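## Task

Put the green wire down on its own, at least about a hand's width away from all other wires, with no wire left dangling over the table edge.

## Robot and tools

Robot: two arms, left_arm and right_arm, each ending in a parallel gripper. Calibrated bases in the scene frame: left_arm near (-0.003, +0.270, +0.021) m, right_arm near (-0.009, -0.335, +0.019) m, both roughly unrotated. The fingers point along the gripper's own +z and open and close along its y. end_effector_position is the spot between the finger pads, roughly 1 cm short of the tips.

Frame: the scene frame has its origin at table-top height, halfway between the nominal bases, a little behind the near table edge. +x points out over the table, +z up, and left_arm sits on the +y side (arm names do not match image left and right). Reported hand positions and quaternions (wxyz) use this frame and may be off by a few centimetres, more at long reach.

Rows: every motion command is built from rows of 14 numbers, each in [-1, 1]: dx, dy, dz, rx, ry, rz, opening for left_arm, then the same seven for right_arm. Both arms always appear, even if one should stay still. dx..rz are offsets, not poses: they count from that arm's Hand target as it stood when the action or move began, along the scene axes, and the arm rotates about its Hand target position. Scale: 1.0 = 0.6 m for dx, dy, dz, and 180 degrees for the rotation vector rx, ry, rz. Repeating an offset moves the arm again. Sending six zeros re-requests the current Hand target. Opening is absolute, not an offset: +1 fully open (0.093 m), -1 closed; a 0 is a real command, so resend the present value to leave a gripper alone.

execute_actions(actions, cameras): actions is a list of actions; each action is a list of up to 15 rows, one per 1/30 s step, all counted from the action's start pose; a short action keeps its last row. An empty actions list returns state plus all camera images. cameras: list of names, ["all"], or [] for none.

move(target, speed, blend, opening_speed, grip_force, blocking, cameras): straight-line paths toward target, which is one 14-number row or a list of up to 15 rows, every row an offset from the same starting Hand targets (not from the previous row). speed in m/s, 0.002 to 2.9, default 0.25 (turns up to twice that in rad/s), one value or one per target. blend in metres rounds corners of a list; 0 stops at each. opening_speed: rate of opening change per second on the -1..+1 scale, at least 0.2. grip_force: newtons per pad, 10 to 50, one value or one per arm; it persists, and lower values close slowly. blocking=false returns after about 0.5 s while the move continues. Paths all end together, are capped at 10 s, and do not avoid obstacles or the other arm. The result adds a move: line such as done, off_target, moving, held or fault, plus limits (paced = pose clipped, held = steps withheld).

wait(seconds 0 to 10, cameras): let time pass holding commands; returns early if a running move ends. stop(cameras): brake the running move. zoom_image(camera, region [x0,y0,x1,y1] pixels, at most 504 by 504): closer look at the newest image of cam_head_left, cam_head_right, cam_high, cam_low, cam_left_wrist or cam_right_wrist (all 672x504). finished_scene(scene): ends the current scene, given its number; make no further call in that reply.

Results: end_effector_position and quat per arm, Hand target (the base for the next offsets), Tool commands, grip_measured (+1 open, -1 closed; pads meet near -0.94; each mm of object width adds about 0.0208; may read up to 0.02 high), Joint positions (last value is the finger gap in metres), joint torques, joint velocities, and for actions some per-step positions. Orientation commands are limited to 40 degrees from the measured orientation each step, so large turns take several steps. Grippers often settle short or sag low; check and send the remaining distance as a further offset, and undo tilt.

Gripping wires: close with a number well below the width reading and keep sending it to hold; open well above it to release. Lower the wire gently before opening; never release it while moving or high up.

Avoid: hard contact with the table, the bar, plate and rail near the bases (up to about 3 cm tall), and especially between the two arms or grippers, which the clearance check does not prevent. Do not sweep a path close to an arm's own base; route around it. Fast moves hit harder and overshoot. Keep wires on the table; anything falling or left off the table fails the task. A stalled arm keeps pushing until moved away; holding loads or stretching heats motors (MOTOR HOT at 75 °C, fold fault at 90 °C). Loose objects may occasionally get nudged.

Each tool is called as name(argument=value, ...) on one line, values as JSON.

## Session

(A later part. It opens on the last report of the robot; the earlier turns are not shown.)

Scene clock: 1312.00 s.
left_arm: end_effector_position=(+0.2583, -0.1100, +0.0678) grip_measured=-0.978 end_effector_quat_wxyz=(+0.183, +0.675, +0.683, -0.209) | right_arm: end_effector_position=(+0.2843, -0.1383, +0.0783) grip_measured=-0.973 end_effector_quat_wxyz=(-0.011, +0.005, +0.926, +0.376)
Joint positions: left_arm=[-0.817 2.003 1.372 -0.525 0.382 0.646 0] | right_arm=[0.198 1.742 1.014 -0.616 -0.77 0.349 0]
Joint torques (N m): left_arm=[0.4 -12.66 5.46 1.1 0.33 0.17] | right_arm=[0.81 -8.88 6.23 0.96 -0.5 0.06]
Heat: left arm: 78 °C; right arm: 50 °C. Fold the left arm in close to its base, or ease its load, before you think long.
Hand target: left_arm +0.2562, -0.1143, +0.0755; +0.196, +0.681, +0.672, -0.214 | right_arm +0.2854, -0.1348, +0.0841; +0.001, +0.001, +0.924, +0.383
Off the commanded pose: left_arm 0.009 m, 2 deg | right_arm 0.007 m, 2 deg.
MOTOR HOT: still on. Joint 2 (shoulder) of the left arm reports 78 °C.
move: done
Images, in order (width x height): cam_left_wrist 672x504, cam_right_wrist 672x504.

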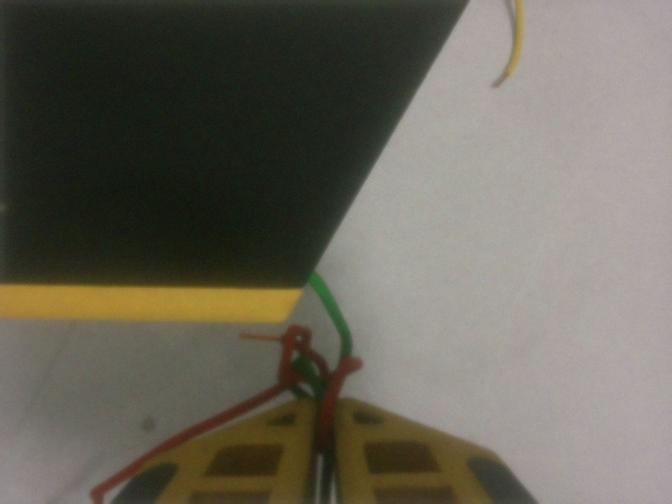

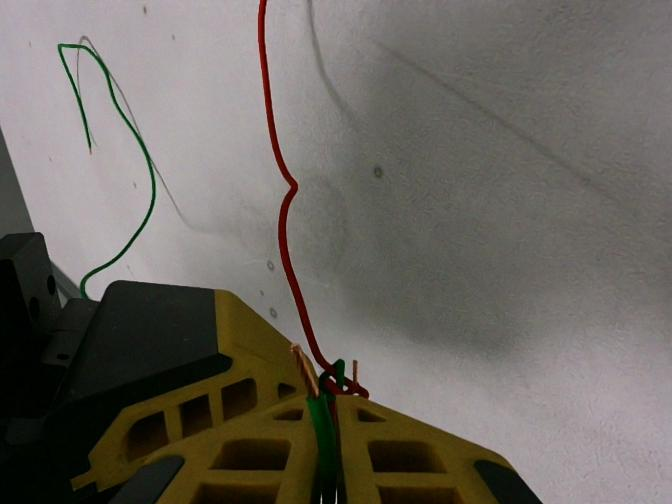

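move(target=[0,0.03,-0.005,0,0,0,-1,0.0,-0.08,-0.01,0,0,0,-1], speed=0.06, cameras=["cam_right_wrist","cam_left_wrist"])

Scene clock: 1316.63 s.
left_arm: end_effector_position=(+0.2614, -0.1178, +0.0766) grip_measured=-0.978 end_effector_quat_wxyz=(+0.222, +0.681, +0.659, -0.230) | right_arm: end_effector_position=(+0.2836, -0.1719, +0.0805) grip_measured=-0.973 end_effector_quat_wxyz=(-0.004, -0.006, +0.919, +0.394)
Joint positions: left_arm=[-0.808 1.98 1.329 -0.426 0.431 0.672 0] | right_arm=[0.074 1.742 1.006 -0.712 -0.826 0.163 0]
Joint torques (N m): left_arm=[1.78 -13.93 3.63 0.41 -0.02 0.14] | right_arm=[-2.41 -7.16 6.69 0.43 -0.25 -0.26]
Heat: left arm: 79 °C; right arm: 50 °C. Fold the left arm in close to its base, or ease its load, before you think long.
Hand target: left_arm +0.2562, -0.0963, +0.0724; +0.196, +0.681, +0.672, -0.214 | right_arm +0.2854, -0.1827, +0.0781; +0.001, +0.001, +0.924, +0.383
Off the commanded pose: left_arm 0.022 m, 4 deg | right_arm 0.011 m, 2 deg.
MOTOR HOT: still on. Joint 2 (shoulder) of the left arm reports 79 °C.
move: off_target (left_arm, right_arm)
Images, in order (width x height): cam_left_wrist 672x504, cam_right_wrist 672x504.

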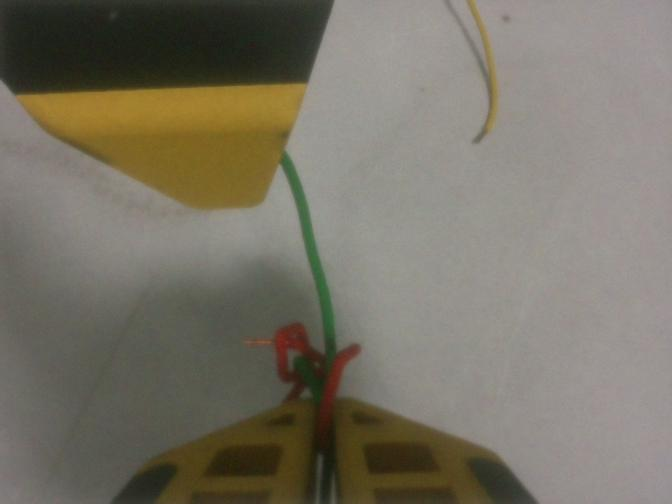

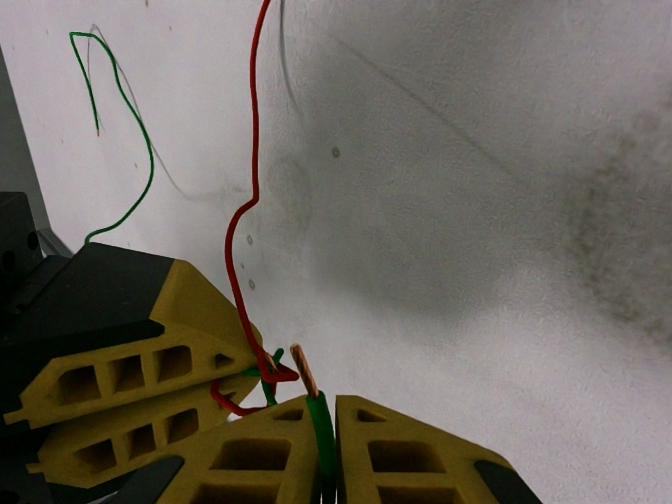

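Working. Keep pulling.

move(target=[0,0.03,0,0,0,0,-1,-0.02,-0.06,0,0,0,0,-1], speed=0.06, cameras=["cam_right_wrist","cam_left_wrist"])

zoom_image(camera="cam_left_wrist", region=[200, 200, 450, 450])

Scene clock: 1322.20 s.
left_arm: end_effector_position=(+0.2570, -0.1270, +0.0940) grip_measured=-0.978 end_effector_quat_wxyz=(+0.262, +0.689, +0.624, -0.260) | right_arm: end_effector_position=(+0.2713, -0.1908, +0.0882) grip_measured=-0.973 end_effector_quat_wxyz=(-0.012, -0.013, +0.903, +0.430)
Joint positions: left_arm=[-0.805 1.939 1.283 -0.333 0.504 0.699 0] | right_arm=[-0.018 1.742 0.995 -0.83 -0.913 -0.004 0]
Joint torques (N m): left_arm=[3.92 -14.05 2.5 -0.3 -0.54 0.18] | right_arm=[-5.11 -8.13 5.83 0.14 0.47 -0.33]
Heat: left arm: 82 °C; right arm: 50 °C. Fold the left arm in close to its base, or ease its load, before you think long.
Hand target: left_arm +0.2565, -0.0783, +0.0726; +0.196, +0.681, +0.672, -0.214 | right_arm +0.2734, -0.2188, +0.0781; +0.001, +0.001, +0.924, +0.383
Off the commanded pose: left_arm 0.053 m, 11 deg | right_arm 0.030 m, 6 deg.
MOTOR HOT: still on. Joint 2 (shoulder) of the left arm reports 82 °C.
move: off_target (left_arm, right_arm)
Images, in order (width x height): cam_left_wrist 672x504, cam_right_wrist 672x504.

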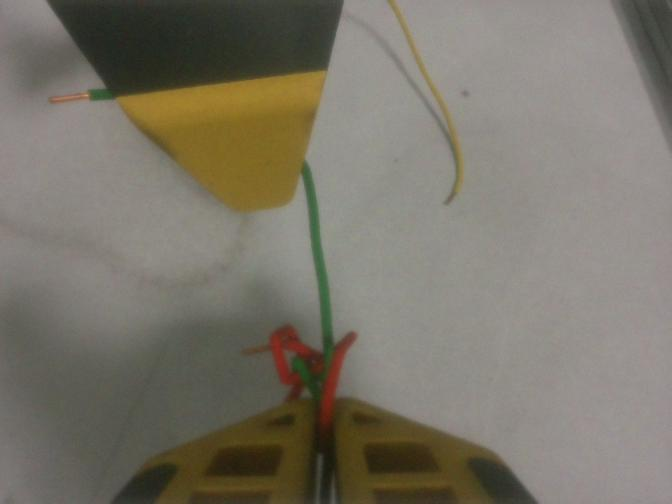

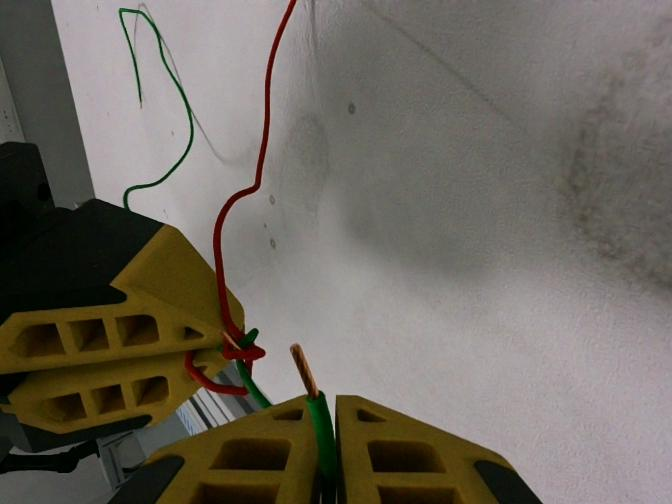

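Scaled by 2.016 from the camera's 672x504 image, which has a finer 960x720 frame.

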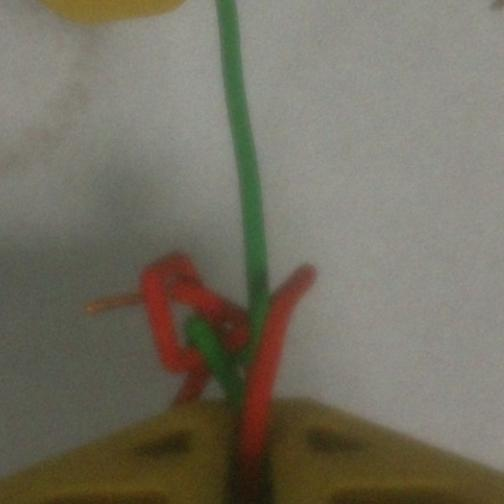

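move(target=[[0,-0.07,-0.05,0,0,0,-1,0,0.03,-0.04,0,0,0,-1],[0,-0.07,-0.08,0,0,0,-1,0,0.03,-0.07,0,0,0,-1],[0,-0.07,-0.08,0,0,0,-0.4,0,0.03,-0.07,0,0,0,-1],[-0.15,0.35,0.15,0,0,0,-0.4,0,0.03,-0.05,0,0,0,-1]], speed=[0.1,0.1,0.1,0.4], cameras=["cam_right_wrist","cam_head_right"])

Scene clock: 1336.17 s.
left_arm: end_effector_position=(+0.1609, +0.1342, +0.1543) grip_measured=-0.401 end_effector_quat_wxyz=(+0.185, +0.678, +0.679, -0.213) | right_arm: end_effector_position=(+0.2697, -0.1971, +0.0422) grip_measured=-0.973 end_effector_quat_wxyz=(-0.007, -0.003, +0.921, +0.389)
Joint positions: left_arm=[-0.255 1.148 0.888 -1.176 0.551 1.262 0.026] | right_arm=[-0.002 1.796 0.897 -0.637 -0.824 0.054 0]
Joint torques (N m): left_arm=[1.31 -1.84 8.38 0.39 0.61 0.21] | right_arm=[-0.58 -8.55 7.16 0.27 -0.32 -0.02]
Heat: left arm: 86 °C; right arm: 50 °C. Fold the left arm in close to its base, or ease its load, before you think long.
Hand target: left_arm +0.1664, +0.1316, +0.1627; +0.196, +0.681, +0.672, -0.214 | right_arm +0.2733, -0.2008, +0.0481; +0.001, +0.001, +0.924, +0.383
Off the commanded pose: left_arm 0.010 m, 2 deg | right_arm 0.008 m, 1 deg.
MOTOR HOT: still on. Joint 2 (shoulder) of the left arm reports 86 °C.
move: done; target 3's new opening was sent with left_arm's hand 0.028 m and 6 deg from that target
Images, in order (width x height): cam_head_right 672x504, cam_right_wrist 672x504.

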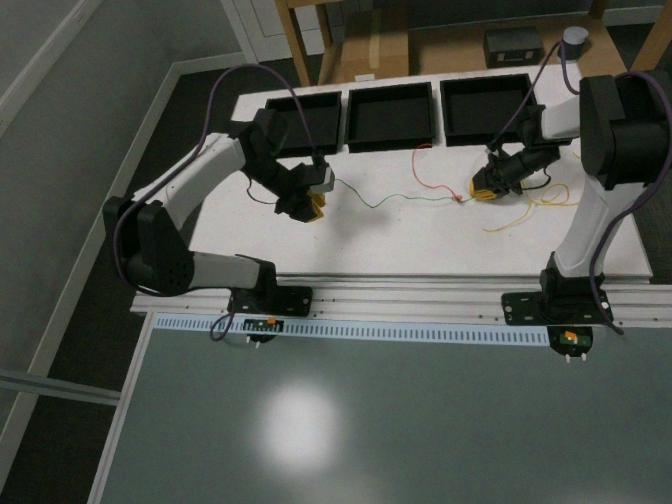

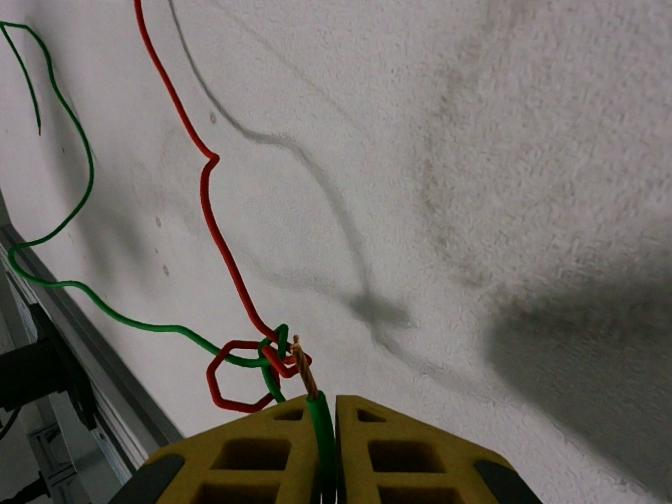

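move(target=[-0.02,0.1,0,0,0,0,-0.4,-0.04,0.24,0.03,0,0,0,-1], speed=0.15)

wait(seconds=10)

wait(seconds=10)

wait(seconds=10)

wait(seconds=10, cameras=["cam_right_wrist","cam_left_wrist","cam_head_right"])

Scene clock: 1358.23 s.
left_arm: end_effector_position=(+0.1482, +0.1923, +0.1543) grip_measured=-0.401 end_effector_quat_wxyz=(+0.183, +0.677, +0.678, -0.218) | right_arm: end_effector_position=(+0.2419, -0.0598, +0.0571) grip_measured=-0.973 end_effector_quat_wxyz=(-0.020, +0.003, +0.926, +0.378)
Joint positions: left_arm=[0.094 1.148 0.888 -1.407 0.563 1.678 0.026] | right_arm=[0.49 1.72 0.868 -0.264 -0.683 0.707 0]
Joint torques (N m): left_arm=[1.09 -1.65 8.25 -0.05 0.57 0.12] | right_arm=[0.44 -8.57 7.73 1.25 -0.17 0.04]
Heat: left arm: 73 °C; right arm: 50 °C. Fold the left arm in close to its base, or ease its load, before you think long.
Hand target: left_arm +0.1545, +0.1917, +0.1626; +0.196, +0.681, +0.672, -0.214 | right_arm +0.2493, -0.0567, +0.0661; +0.001, +0.001, +0.924, +0.383
Off the commanded pose: left_arm 0.010 m, 2 deg | right_arm 0.012 m, 2 deg.
MOTOR HOT: still on. Joint 2 (shoulder) of the left arm reports 73 °C.
move: off_target (right_arm)

Scene clock: 1368.23 s.
left_arm: end_effector_position=(+0.1482, +0.1923, +0.1543) grip_measured=-0.401 end_effector_quat_wxyz=(+0.183, +0.677, +0.678, -0.218) | right_arm: end_effector_position=(+0.2419, -0.0598, +0.0571) grip_measured=-0.973 end_effector_quat_wxyz=(-0.020, +0.003, +0.926, +0.378)
Joint positions: left_arm=[0.094 1.148 0.888 -1.407 0.563 1.678 0.026] | right_arm=[0.49 1.72 0.868 -0.264 -0.683 0.708 0]
Joint torques (N m): left_arm=[0.76 -1.36 8.02 -0.14 0.59 0.16] | right_arm=[0.5 -8.65 7.79 1.24 -0.18 0.04]
Heat: left arm: 69 °C; right arm: 51 °C.
Hand target: left_arm +0.1545, +0.1917, +0.1627; +0.196, +0.681, +0.672, -0.214 | right_arm +0.2493, -0.0567, +0.0661; +0.000, +0.001, +0.924, +0.383
Tool commands: left_gripper/opening=-0.4 right_gripper/opening=-1.0
Off the commanded pose: left_arm 0.010 m, 2 deg | right_arm 0.012 m, 2 deg.
MOTOR HOT: cleared for the motors of the left arm.
wait: 10.00 s; at rest by 0.17 s

Scene clock: 1378.23 s.
left_arm: end_effector_position=(+0.1482, +0.1923, +0.1543) grip_measured=-0.401 end_effector_quat_wxyz=(+0.183, +0.677, +0.678, -0.218) | right_arm: end_effector_position=(+0.2419, -0.0598, +0.0571) grip_measured=-0.973 end_effector_quat_wxyz=(-0.020, +0.003, +0.926, +0.378)
Joint positions: left_arm=[0.094 1.148 0.888 -1.407 0.563 1.678 0.026] | right_arm=[0.49 1.72 0.868 -0.264 -0.683 0.708 0]
Joint torques (N m): left_arm=[0.92 -1.32 8.42 -0.09 0.54 0.16] | right_arm=[0.47 -8.59 7.83 1.25 -0.18 0.04]
Heat: left arm: 66 °C; right arm: 51 °C.
Hand target: left_arm +0.1545, +0.1917, +0.1627; +0.196, +0.681, +0.672, -0.214 | right_arm +0.2493, -0.0567, +0.0661; +0.000, +0.001, +0.924, +0.383
Tool commands: left_gripper/opening=-0.4 right_gripper/opening=-1.0
Off the commanded pose: left_arm 0.010 m, 2 deg | right_arm 0.012 m, 2 deg.
wait: 10.00 s; at rest by 0.17 s

Scene clock: 1388.23 s.
left_arm: end_effector_position=(+0.1482, +0.1923, +0.1543) grip_measured=-0.401 end_effector_quat_wxyz=(+0.183, +0.677, +0.678, -0.218) | right_arm: end_effector_position=(+0.2419, -0.0598, +0.0571) grip_measured=-0.973 end_effector_quat_wxyz=(-0.020, +0.003, +0.926, +0.378)
Joint positions: left_arm=[0.094 1.148 0.888 -1.407 0.563 1.678 0.026] | right_arm=[0.49 1.72 0.868 -0.264 -0.683 0.708 0]
Joint torques (N m): left_arm=[0.95 -1.83 8.39 -0.06 0.52 0.23] | right_arm=[0.44 -8.65 7.77 1.25 -0.19 0.02]
Heat: left arm: 64 °C; right arm: 52 °C.
Hand target: left_arm +0.1545, +0.1917, +0.1627; +0.196, +0.681, +0.672, -0.214 | right_arm +0.2493, -0.0567, +0.0661; +0.000, +0.001, +0.924, +0.383
Tool commands: left_gripper/opening=-0.4 right_gripper/opening=-1.0
Off the commanded pose: left_arm 0.010 m, 2 deg | right_arm 0.012 m, 2 deg.
wait: 10.00 s; at rest by 0.17 s

Scene clock: 1398.23 s.
left_arm: end_effector_position=(+0.1482, +0.1923, +0.1543) grip_measured=-0.401 end_effector_quat_wxyz=(+0.183, +0.677, +0.678, -0.218) | right_arm: end_effector_position=(+0.2419, -0.0598, +0.0571) grip_measured=-0.973 end_effector_quat_wxyz=(-0.020, +0.003, +0.926, +0.378)
Joint positions: left_arm=[0.094 1.148 0.888 -1.407 0.563 1.678 0.026] | right_arm=[0.49 1.72 0.868 -0.264 -0.683 0.708 0]
Joint torques (N m): left_arm=[0.92 -1.5 8.1 -0.13 0.54 0.17] | right_arm=[0.42 -8.59 7.88 1.24 -0.21 0.02]
Heat: left arm: 62 °C; right arm: 52 °C.
Hand target: left_arm +0.1545, +0.1917, +0.1627; +0.196, +0.681, +0.672, -0.214 | right_arm +0.2493, -0.0567, +0.0661; +0.000, +0.001, +0.924, +0.383
Tool commands: left_gripper/opening=-0.4 right_gripper/opening=-1.0
Off the commanded pose: left_arm 0.010 m, 2 deg | right_arm 0.012 m, 2 deg.
wait: 10.00 s; at rest by 0.17 s
Images, in order (width x height): cam_head_right 672x504, cam_left_wrist 672x504, cam_right_wrist 672x504.

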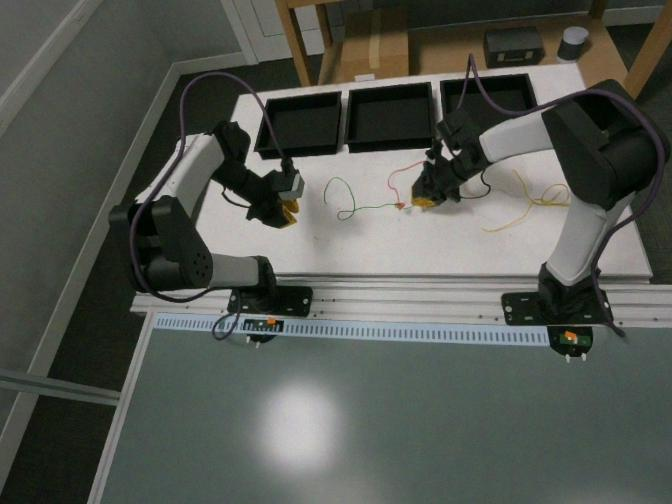

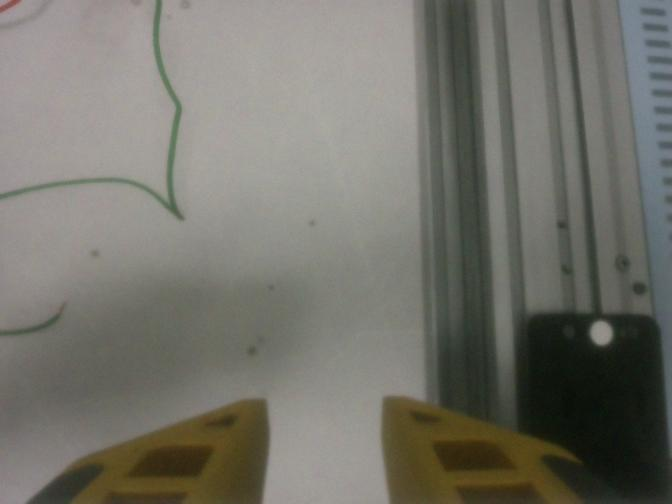

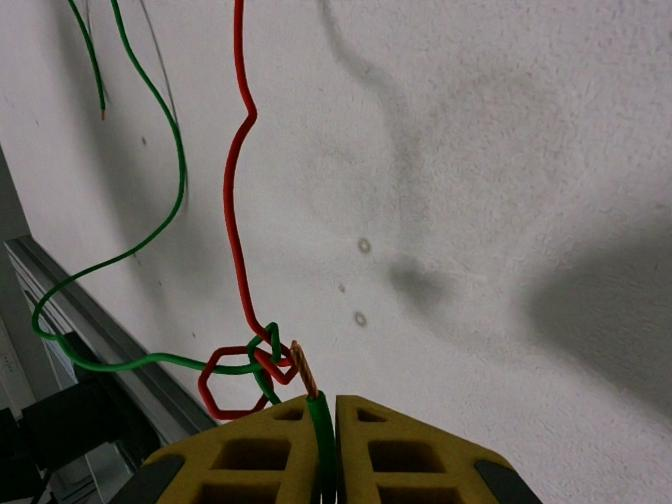

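move(target=[0.119,-0.25,-0.1,0,0,0,-0.4,0,0,0,0,0,0,-1], speed=0.2, cameras=["cam_right_wrist","cam_left_wrist"])

Scene clock: 1407.80 s.
left_arm: end_effector_position=(+0.2164, +0.0480, +0.0978) grip_measured=-0.401 end_effector_quat_wxyz=(+0.186, +0.681, +0.673, -0.220) | right_arm: end_effector_position=(+0.2420, -0.0598, +0.0571) grip_measured=-0.973 end_effector_quat_wxyz=(-0.020, +0.003, +0.926, +0.378)
Joint positions: left_arm=[-0.51 1.51 0.916 -0.701 0.514 0.987 0.026] | right_arm=[0.49 1.72 0.868 -0.264 -0.683 0.708 0]
Joint torques (N m): left_arm=[0.17 -4.7 8.49 0.73 0.26 -0.04] | right_arm=[0.4 -8.59 7.9 1.26 -0.19 0.02]
Heat: left arm: 61 °C; right arm: 52 °C.
Hand target: left_arm +0.2258, +0.0417, +0.1026; +0.196, +0.681, +0.672, -0.214 | right_arm +0.2493, -0.0567, +0.0661; +0.001, +0.001, +0.924, +0.383
Off the commanded pose: left_arm 0.012 m, 1 deg | right_arm 0.012 m, 2 deg.
move: off_target (left_arm, right_arm)
Images, in order (width x height): cam_left_wrist 672x504, cam_right_wrist 672x504.

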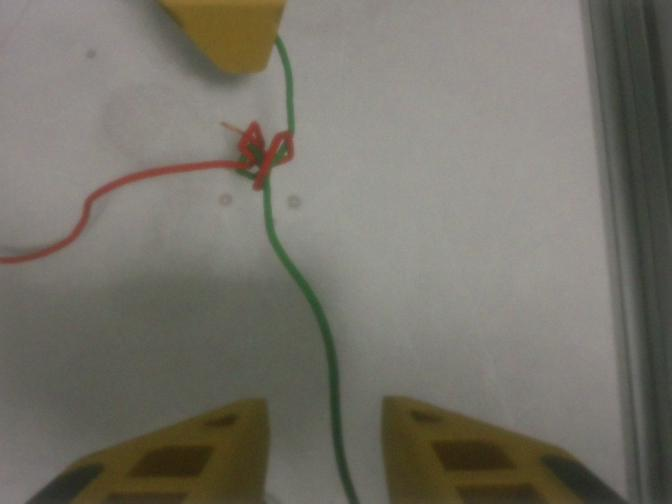

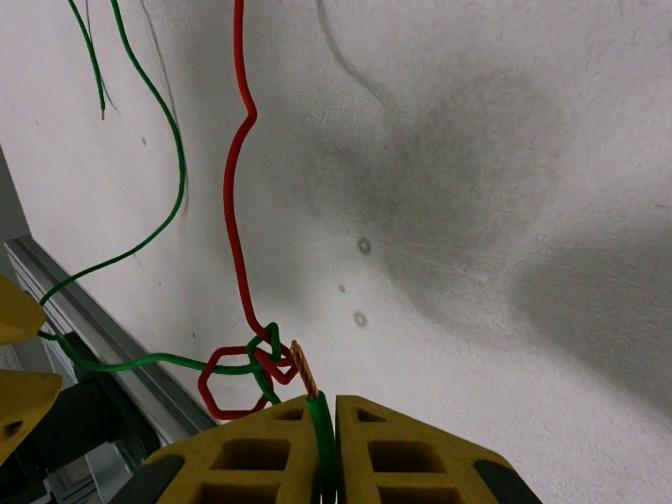

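move(target=[0.025,-0.11,-0.03,0,0,0,-0.7,0,0,0,0,0,0,-1], speed=0.15, cameras=["cam_right_wrist","cam_left_wrist"])

zoom_image(camera="cam_left_wrist", region=[180, 180, 480, 480])

zoom_image(camera="cam_right_wrist", region=[130, 250, 380, 500])

Scene clock: 1449.90 s.
left_arm: end_effector_position=(+0.2314, -0.0167, +0.0798) grip_measured=-0.699 end_effector_quat_wxyz=(+0.184, +0.683, +0.672, -0.218) | right_arm: end_effector_position=(+0.2420, -0.0598, +0.0571) grip_measured=-0.973 end_effector_quat_wxyz=(-0.020, +0.003, +0.926, +0.378)
Joint positions: left_arm=[-0.668 1.708 1.038 -0.552 0.462 0.822 0.012] | right_arm=[0.49 1.72 0.868 -0.264 -0.683 0.708 0]
Joint torques (N m): left_arm=[0.03 -6.87 8.36 0.92 0.26 -0.12] | right_arm=[0.47 -8.69 7.76 1.25 -0.2 0.01]
Heat: left arm: 59 °C; right arm: 53 °C.
Hand target: left_arm +0.2408, -0.0244, +0.0846; +0.196, +0.681, +0.672, -0.214 | right_arm +0.2493, -0.0567, +0.0661; +0.001, +0.001, +0.924, +0.383
Off the commanded pose: left_arm 0.013 m, 2 deg | right_arm 0.012 m, 2 deg.
move: off_target (left_arm, right_arm)
Images, in order (width x height): cam_left_wrist 672x504, cam_right_wrist 672x504.

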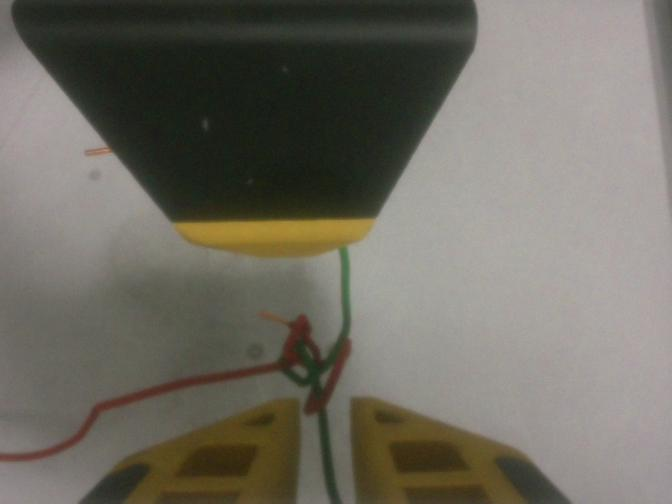

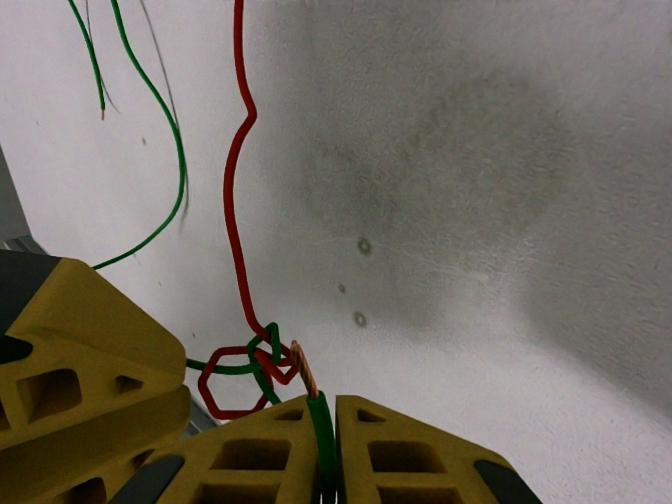

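Scaled by 1.680 from the camera's 672x504 image, which has a finer 960x720 frame.

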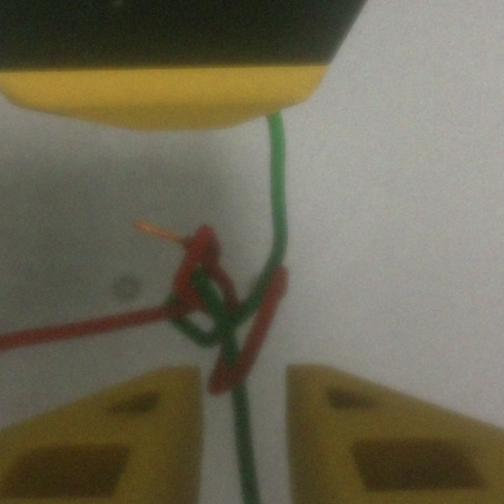

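Scaled by 2.016 from the camera's 672x504 image, which has a finer 960x720 frame.

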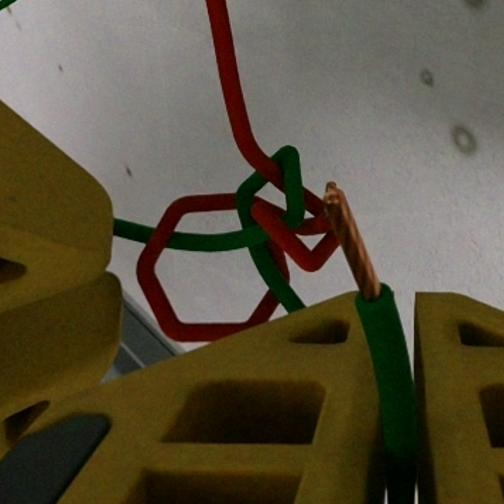

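move(target=[[-0.0133,0,0,0,0,0,-0.8,0,0,0,0,0,0,-1],[-0.0133,-0.028,-0.02,0,0,0,-0.8,0,0,0,0,0,0,-1]], speed=0.06, cameras=["cam_right_wrist","cam_left_wrist"])

zoom_image(camera="cam_left_wrist", region=[180, 180, 480, 480])

zoom_image(camera="cam_right_wrist", region=[130, 250, 380, 500])

Scene clock: 1475.50 s.
left_arm: end_effector_position=(+0.2279, -0.0356, +0.0721) grip_measured=-0.799 end_effector_quat_wxyz=(+0.189, +0.683, +0.671, -0.217) | right_arm: end_effector_position=(+0.2421, -0.0599, +0.0570) grip_measured=-0.973 end_effector_quat_wxyz=(-0.020, +0.003, +0.926, +0.377)
Joint positions: left_arm=[-0.721 1.743 1.038 -0.48 0.441 0.766 0.007] | right_arm=[0.49 1.72 0.868 -0.264 -0.681 0.708 0]
Joint torques (N m): left_arm=[0.2 -6.99 7.12 1.05 0.18 -0.05] | right_arm=[0.38 -8.64 7.82 1.24 -0.21 0.04]
Heat: left arm: 61 °C; right arm: 53 °C.
Hand target: left_arm +0.2328, -0.0412, +0.0727; +0.196, +0.681, +0.672, -0.214 | right_arm +0.2493, -0.0567, +0.0661; +0.001, +0.001, +0.924, +0.383
Off the commanded pose: left_arm 0.008 m, 1 deg | right_arm 0.012 m, 2 deg.
move: off_target (right_arm)
Images, in order (width x height): cam_left_wrist 672x504, cam_right_wrist 672x504.

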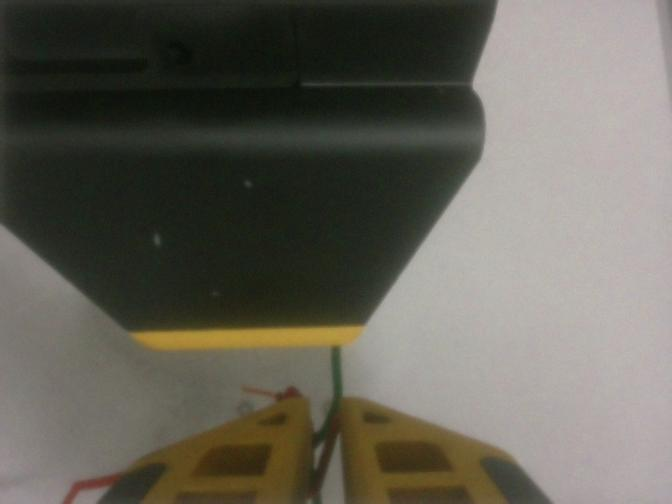

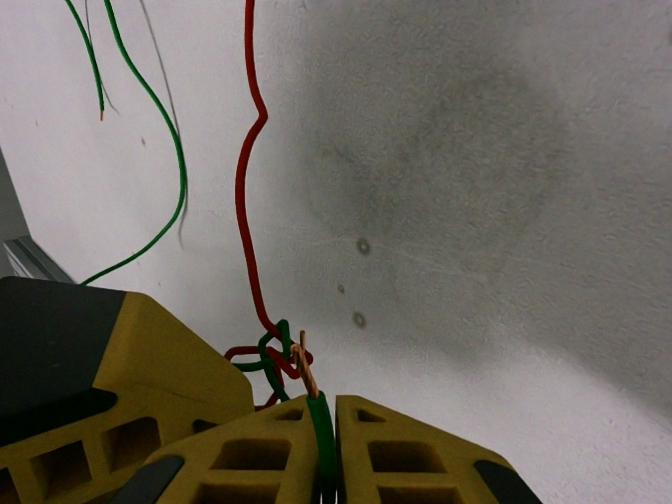

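Scaled by 1.680 from the camera's 672x504 image, which has a finer 960x720 frame.

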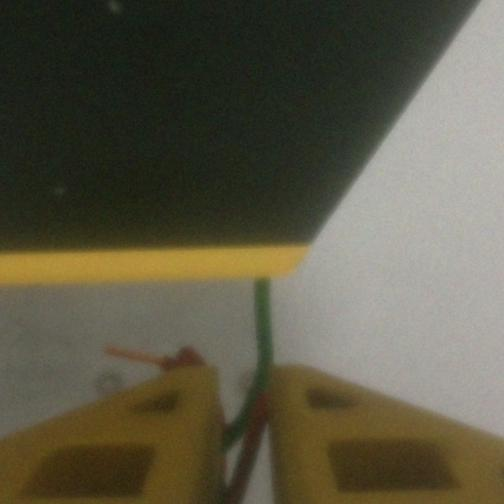

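Scaled by 2.016 from the camera's 672x504 image, which has a finer 960x720 frame.

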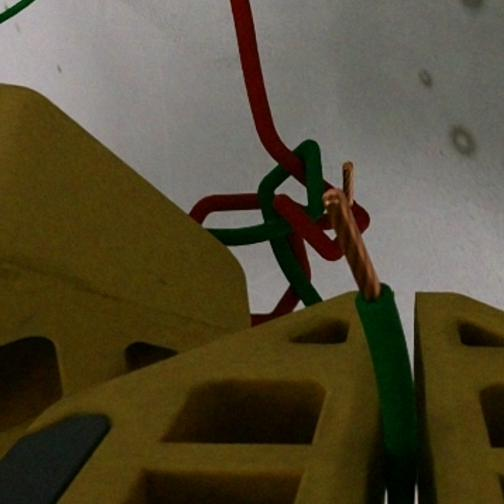

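move(target=[[0,0.006,0,0,0,0,-0.8,0,0,0,0,0,0,-1],[0,0.006,0,0,0,0,-1,0,0,0,0,0,0,-1],[0,0.045,0.005,0,0,0,-1,0,-0.02,0,0,0,0,-1]], speed=0.05, opening_speed=0.5, cameras=["cam_right_wrist","cam_left_wrist"])

zoom_image(camera="cam_left_wrist", region=[180, 180, 480, 480])

zoom_image(camera="cam_right_wrist", region=[130, 250, 380, 500])

Scene clock: 1486.07 s.
left_arm: end_effector_position=(+0.2337, -0.0238, +0.0734) grip_measured=-0.980 end_effector_quat_wxyz=(+0.197, +0.680, +0.670, -0.224) | right_arm: end_effector_position=(+0.2481, -0.0644, +0.0589) grip_measured=-0.973 end_effector_quat_wxyz=(-0.010, +0.005, +0.925, +0.379)
Joint positions: left_arm=[-0.674 1.726 1.016 -0.479 0.473 0.806 0] | right_arm=[0.471 1.715 0.868 -0.261 -0.68 0.696 0]
Joint torques (N m): left_arm=[1.57 -11.03 4.03 0.73 0.16 0.16] | right_arm=[-1.07 -9.43 6.32 1.02 -0.39 -0.28]
Heat: left arm: 63 °C; right arm: 53 °C.
Hand target: left_arm +0.2328, -0.0142, +0.0757; +0.196, +0.681, +0.672, -0.214 | right_arm +0.2494, -0.0688, +0.0661; +0.001, +0.001, +0.924, +0.383
Off the commanded pose: left_arm 0.010 m, 1 deg | right_arm 0.008 m, 1 deg.
move: done
Images, in order (width x height): cam_left_wrist 672x504, cam_right_wrist 672x504.

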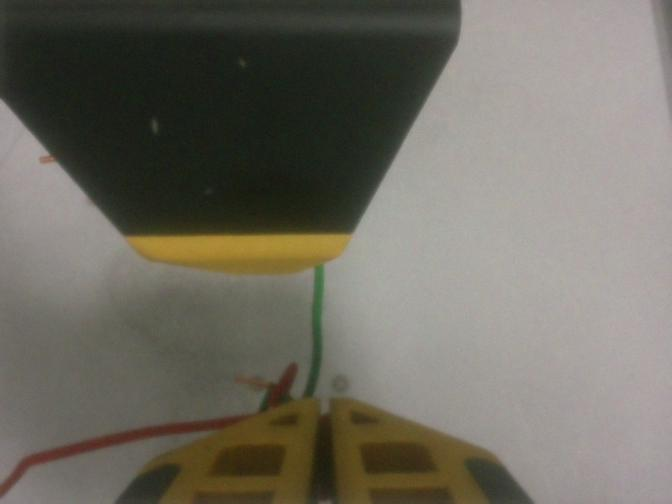

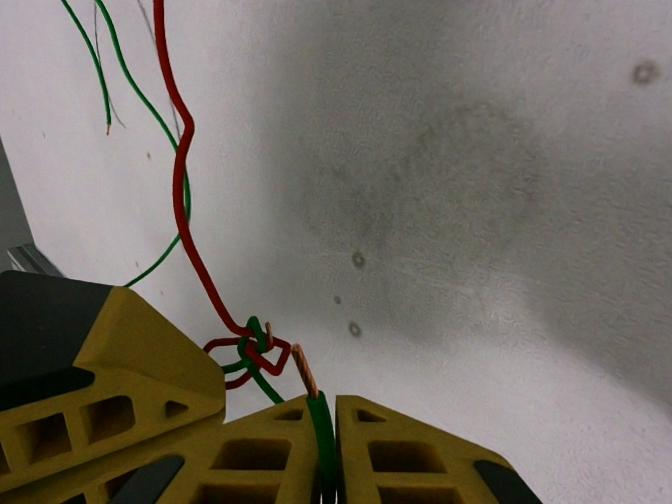

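Scaled by 1.680 from the camera's 672x504 image, which has a finer 960x720 frame.

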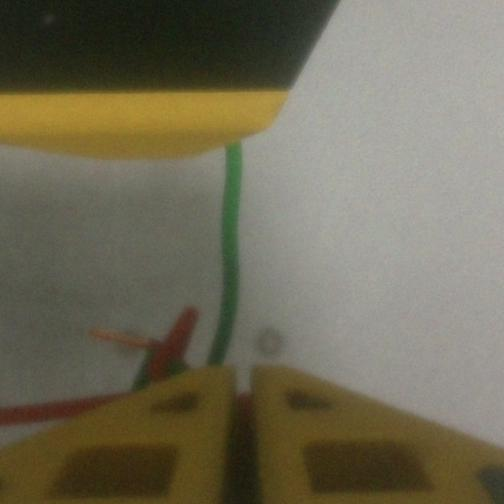

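Scaled by 2.016 from the camera's 672x504 image, which has a finer 960x720 frame.

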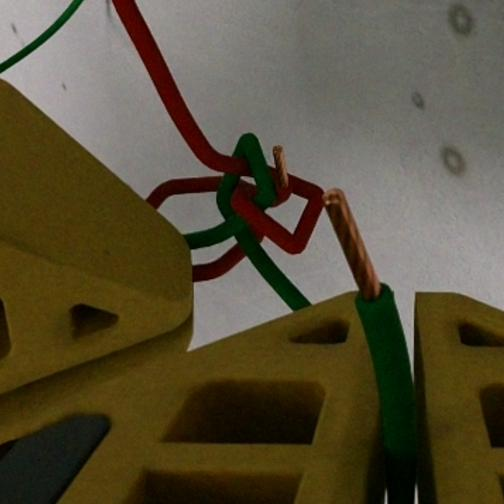

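move(target=[0,0.06,0,0,0,0,-1,0,-0.05,0,0,0,0,-1], speed=0.05, cameras=["cam_right_wrist","cam_left_wrist"])

zoom_image(camera="cam_right_wrist", region=[130, 250, 380, 500])

zoom_image(camera="cam_left_wrist", region=[180, 180, 480, 480])

Scene clock: 1494.47 s.
left_arm: end_effector_position=(+0.2370, -0.0054, +0.0870) grip_measured=-0.980 end_effector_quat_wxyz=(+0.231, +0.686, +0.646, -0.245) | right_arm: end_effector_position=(+0.2524, -0.0783, +0.0723) grip_measured=-0.973 end_effector_quat_wxyz=(+0.003, -0.019, +0.912, +0.410)
Joint positions: left_arm=[-0.592 1.655 0.957 -0.468 0.562 0.907 0] | right_arm=[0.4 1.678 0.849 -0.276 -0.762 0.595 0]
Joint torques (N m): left_arm=[2.69 -9.73 3.41 0.15 -0.39 0.14] | right_arm=[-3.11 -8.88 5.05 0.47 0 -0.28]
Heat: left arm: 67 °C; right arm: 54 °C.
Hand target: left_arm +0.2328, +0.0218, +0.0756; +0.196, +0.681, +0.672, -0.214 | right_arm +0.2494, -0.0988, +0.0660; +0.001, +0.001, +0.924, +0.383
Off the commanded pose: left_arm 0.030 m, 6 deg | right_arm 0.022 m, 4 deg.
move: off_target (left_arm, right_arm)
Images, in order (width x height): cam_left_wrist 672x504, cam_right_wrist 672x504.

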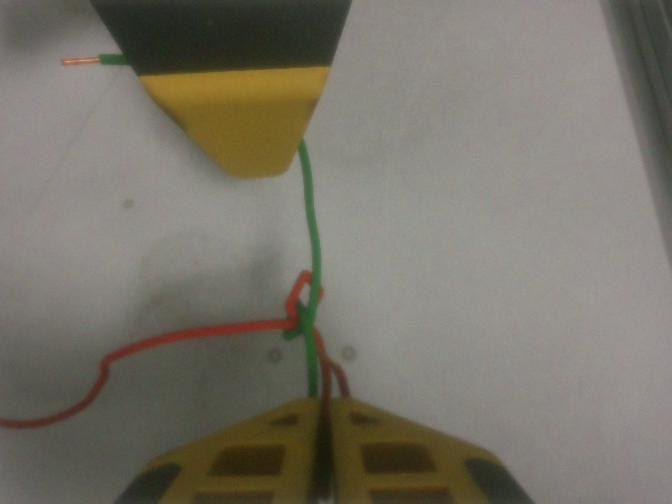

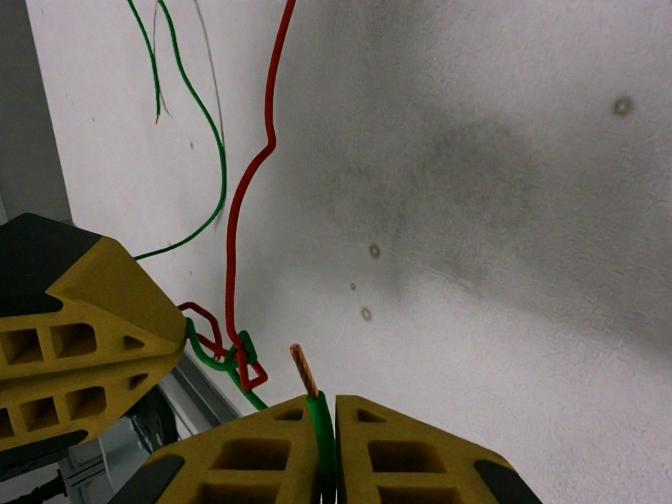

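Scaled by 2.016 from the camera's 672x504 image, which has a finer 960x720 frame.

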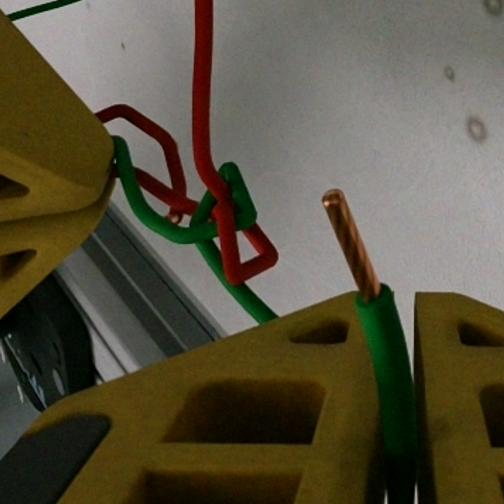

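Scaled by 1.680 from the camera's 672x504 image, which has a finer 960x720 frame.

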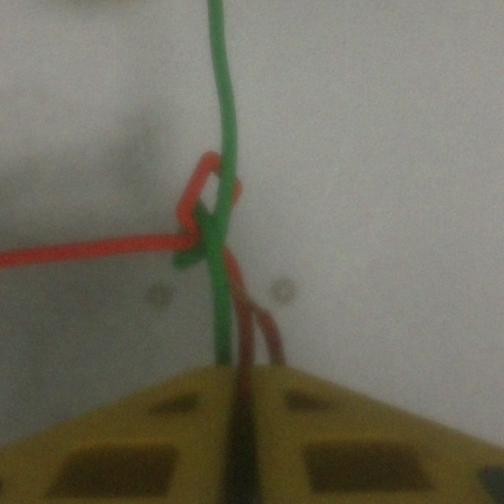

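move(target=[0,0.06,-0.01,0,0,0,-1,0,-0.06,-0.02,0,0,0,-1], speed=0.05, cameras=["cam_right_wrist","cam_left_wrist"])

zoom_image(camera="cam_right_wrist", region=[130, 250, 380, 500])

zoom_image(camera="cam_left_wrist", region=[180, 180, 480, 480])

Scene clock: 1501.70 s.
left_arm: end_effector_position=(+0.2363, +0.0339, +0.0815) grip_measured=-0.980 end_effector_quat_wxyz=(+0.229, +0.683, +0.647, -0.248) | right_arm: end_effector_position=(+0.2513, -0.1164, +0.0657) grip_measured=-0.973 end_effector_quat_wxyz=(+0.001, -0.018, +0.908, +0.418)
Joint positions: left_arm=[-0.474 1.605 0.888 -0.525 0.61 1.033 0] | right_arm=[0.27 1.667 0.804 -0.355 -0.831 0.435 0]
Joint torques (N m): left_arm=[2.5 -8.7 3.54 0.22 -0.45 0.19] | right_arm=[-2.45 -7.19 5.3 0.49 0.19 -0.31]
Heat: left arm: 67 °C; right arm: 54 °C.
Hand target: left_arm +0.2328, +0.0578, +0.0697; +0.196, +0.681, +0.672, -0.214 | right_arm +0.2493, -0.1347, +0.0541; +0.001, +0.001, +0.924, +0.383
Off the commanded pose: left_arm 0.027 m, 6 deg | right_arm 0.022 m, 5 deg.
move: off_target (left_arm, right_arm)
Images, in order (width x height): cam_left_wrist 672x504, cam_right_wrist 672x504.

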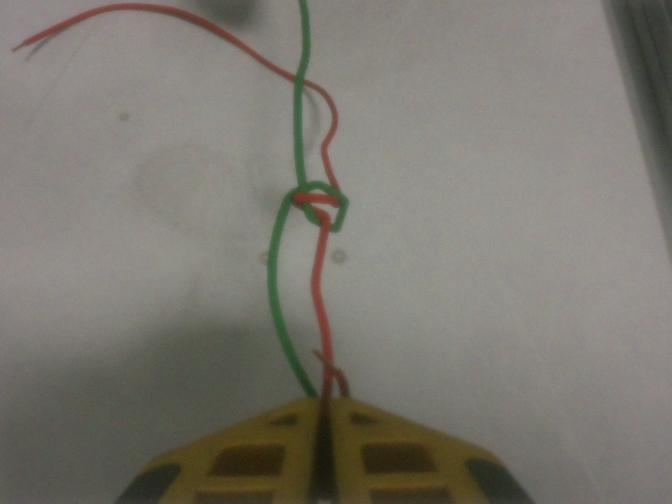

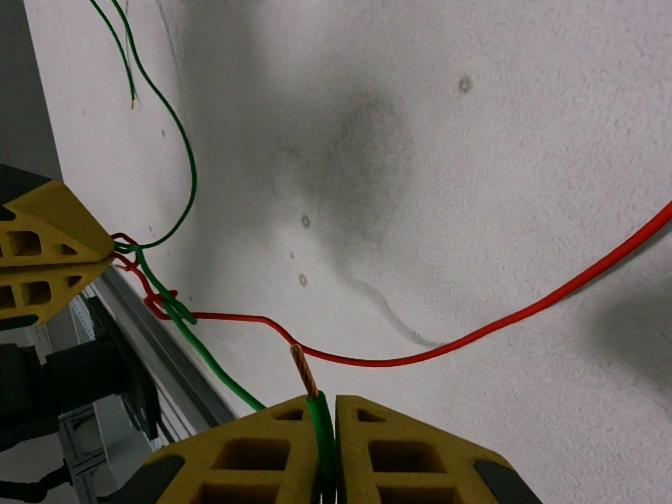

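Scaled by 2.016 from the camera's 672x504 image, which has a finer 960x720 frame.

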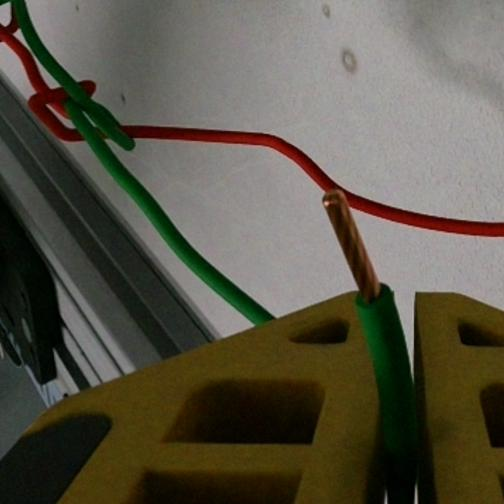

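Scaled by 1.680 from the camera's 672x504 image, which has a finer 960x720 frame.

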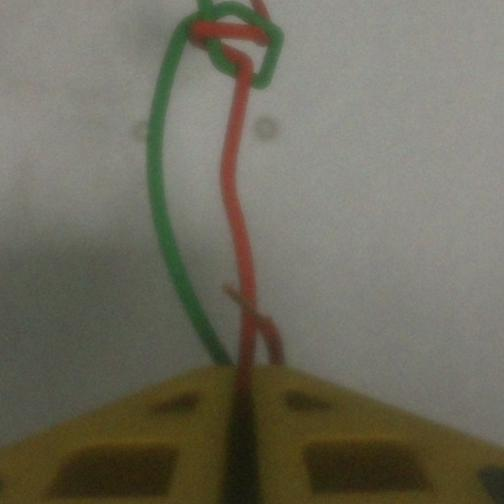

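move(target=[0,0.1,0,0,0,0,-1,0,-0.2,0,0,0,0,-1], speed=0.08, cameras=["cam_right_wrist","cam_left_wrist"])

zoom_image(camera="cam_left_wrist", region=[180, 0, 480, 300])

Scene clock: 1509.63 s.
left_arm: end_effector_position=(+0.2356, +0.1110, +0.0687) grip_measured=-0.980 end_effector_quat_wxyz=(+0.198, +0.677, +0.671, -0.227) | right_arm: end_effector_position=(+0.2436, -0.2483, +0.0549) grip_measured=-0.973 end_effector_quat_wxyz=(-0.003, +0.006, +0.919, +0.394)
Joint positions: left_arm=[-0.239 1.566 0.842 -0.714 0.593 1.286 0] | right_arm=[-0.204 1.736 0.866 -0.865 -0.822 -0.216 0]
Joint torques (N m): left_arm=[1.2 -8.76 4.04 0.35 0.14 0.17] | right_arm=[-0.87 -4.94 8.43 -0.05 -0.22 -0.24]
Heat: left arm: 66 °C; right arm: 53 °C.
Hand target: left_arm +0.2328, +0.1179, +0.0696; +0.196, +0.681, +0.672, -0.214 | right_arm +0.2494, -0.2548, +0.0541; +0.001, +0.001, +0.924, +0.383
Off the commanded pose: left_arm 0.007 m, 2 deg | right_arm 0.009 m, 2 deg.
move: done
Images, in order (width x height): cam_left_wrist 672x504, cam_right_wrist 672x504.

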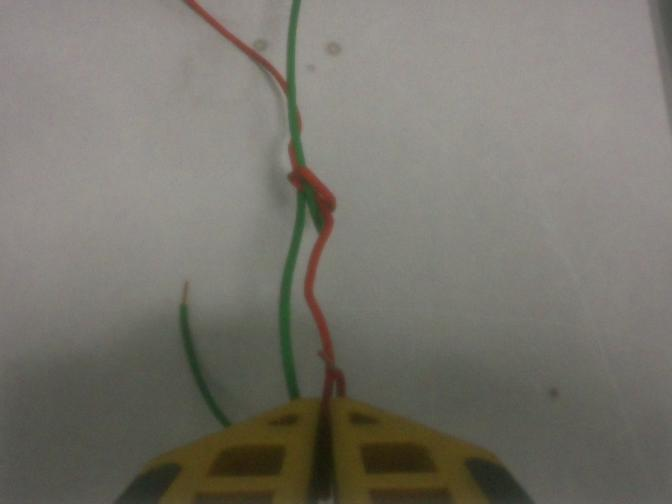

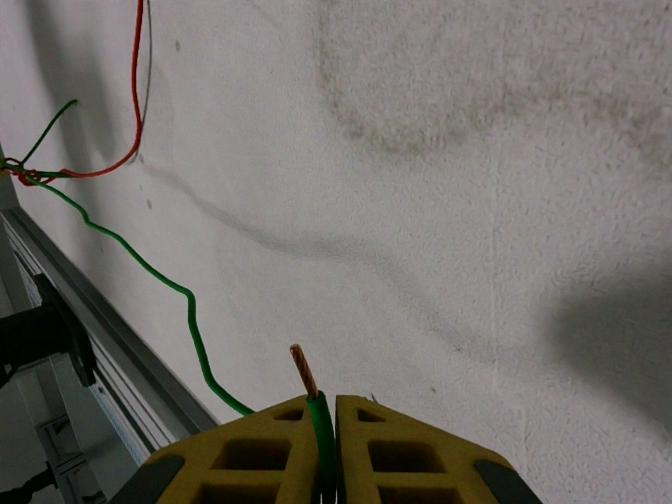

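Scaled by 1.680 from the camera's 672x504 image, which has a finer 960x720 frame.

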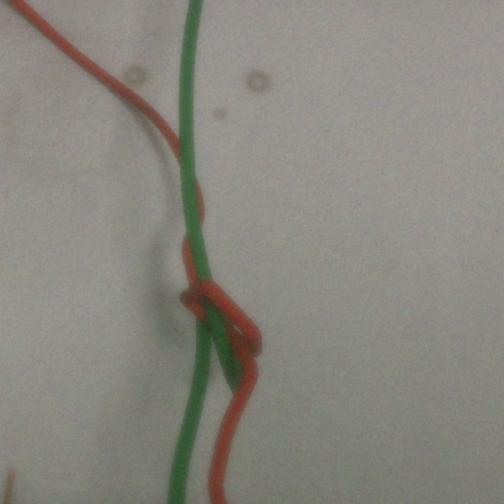

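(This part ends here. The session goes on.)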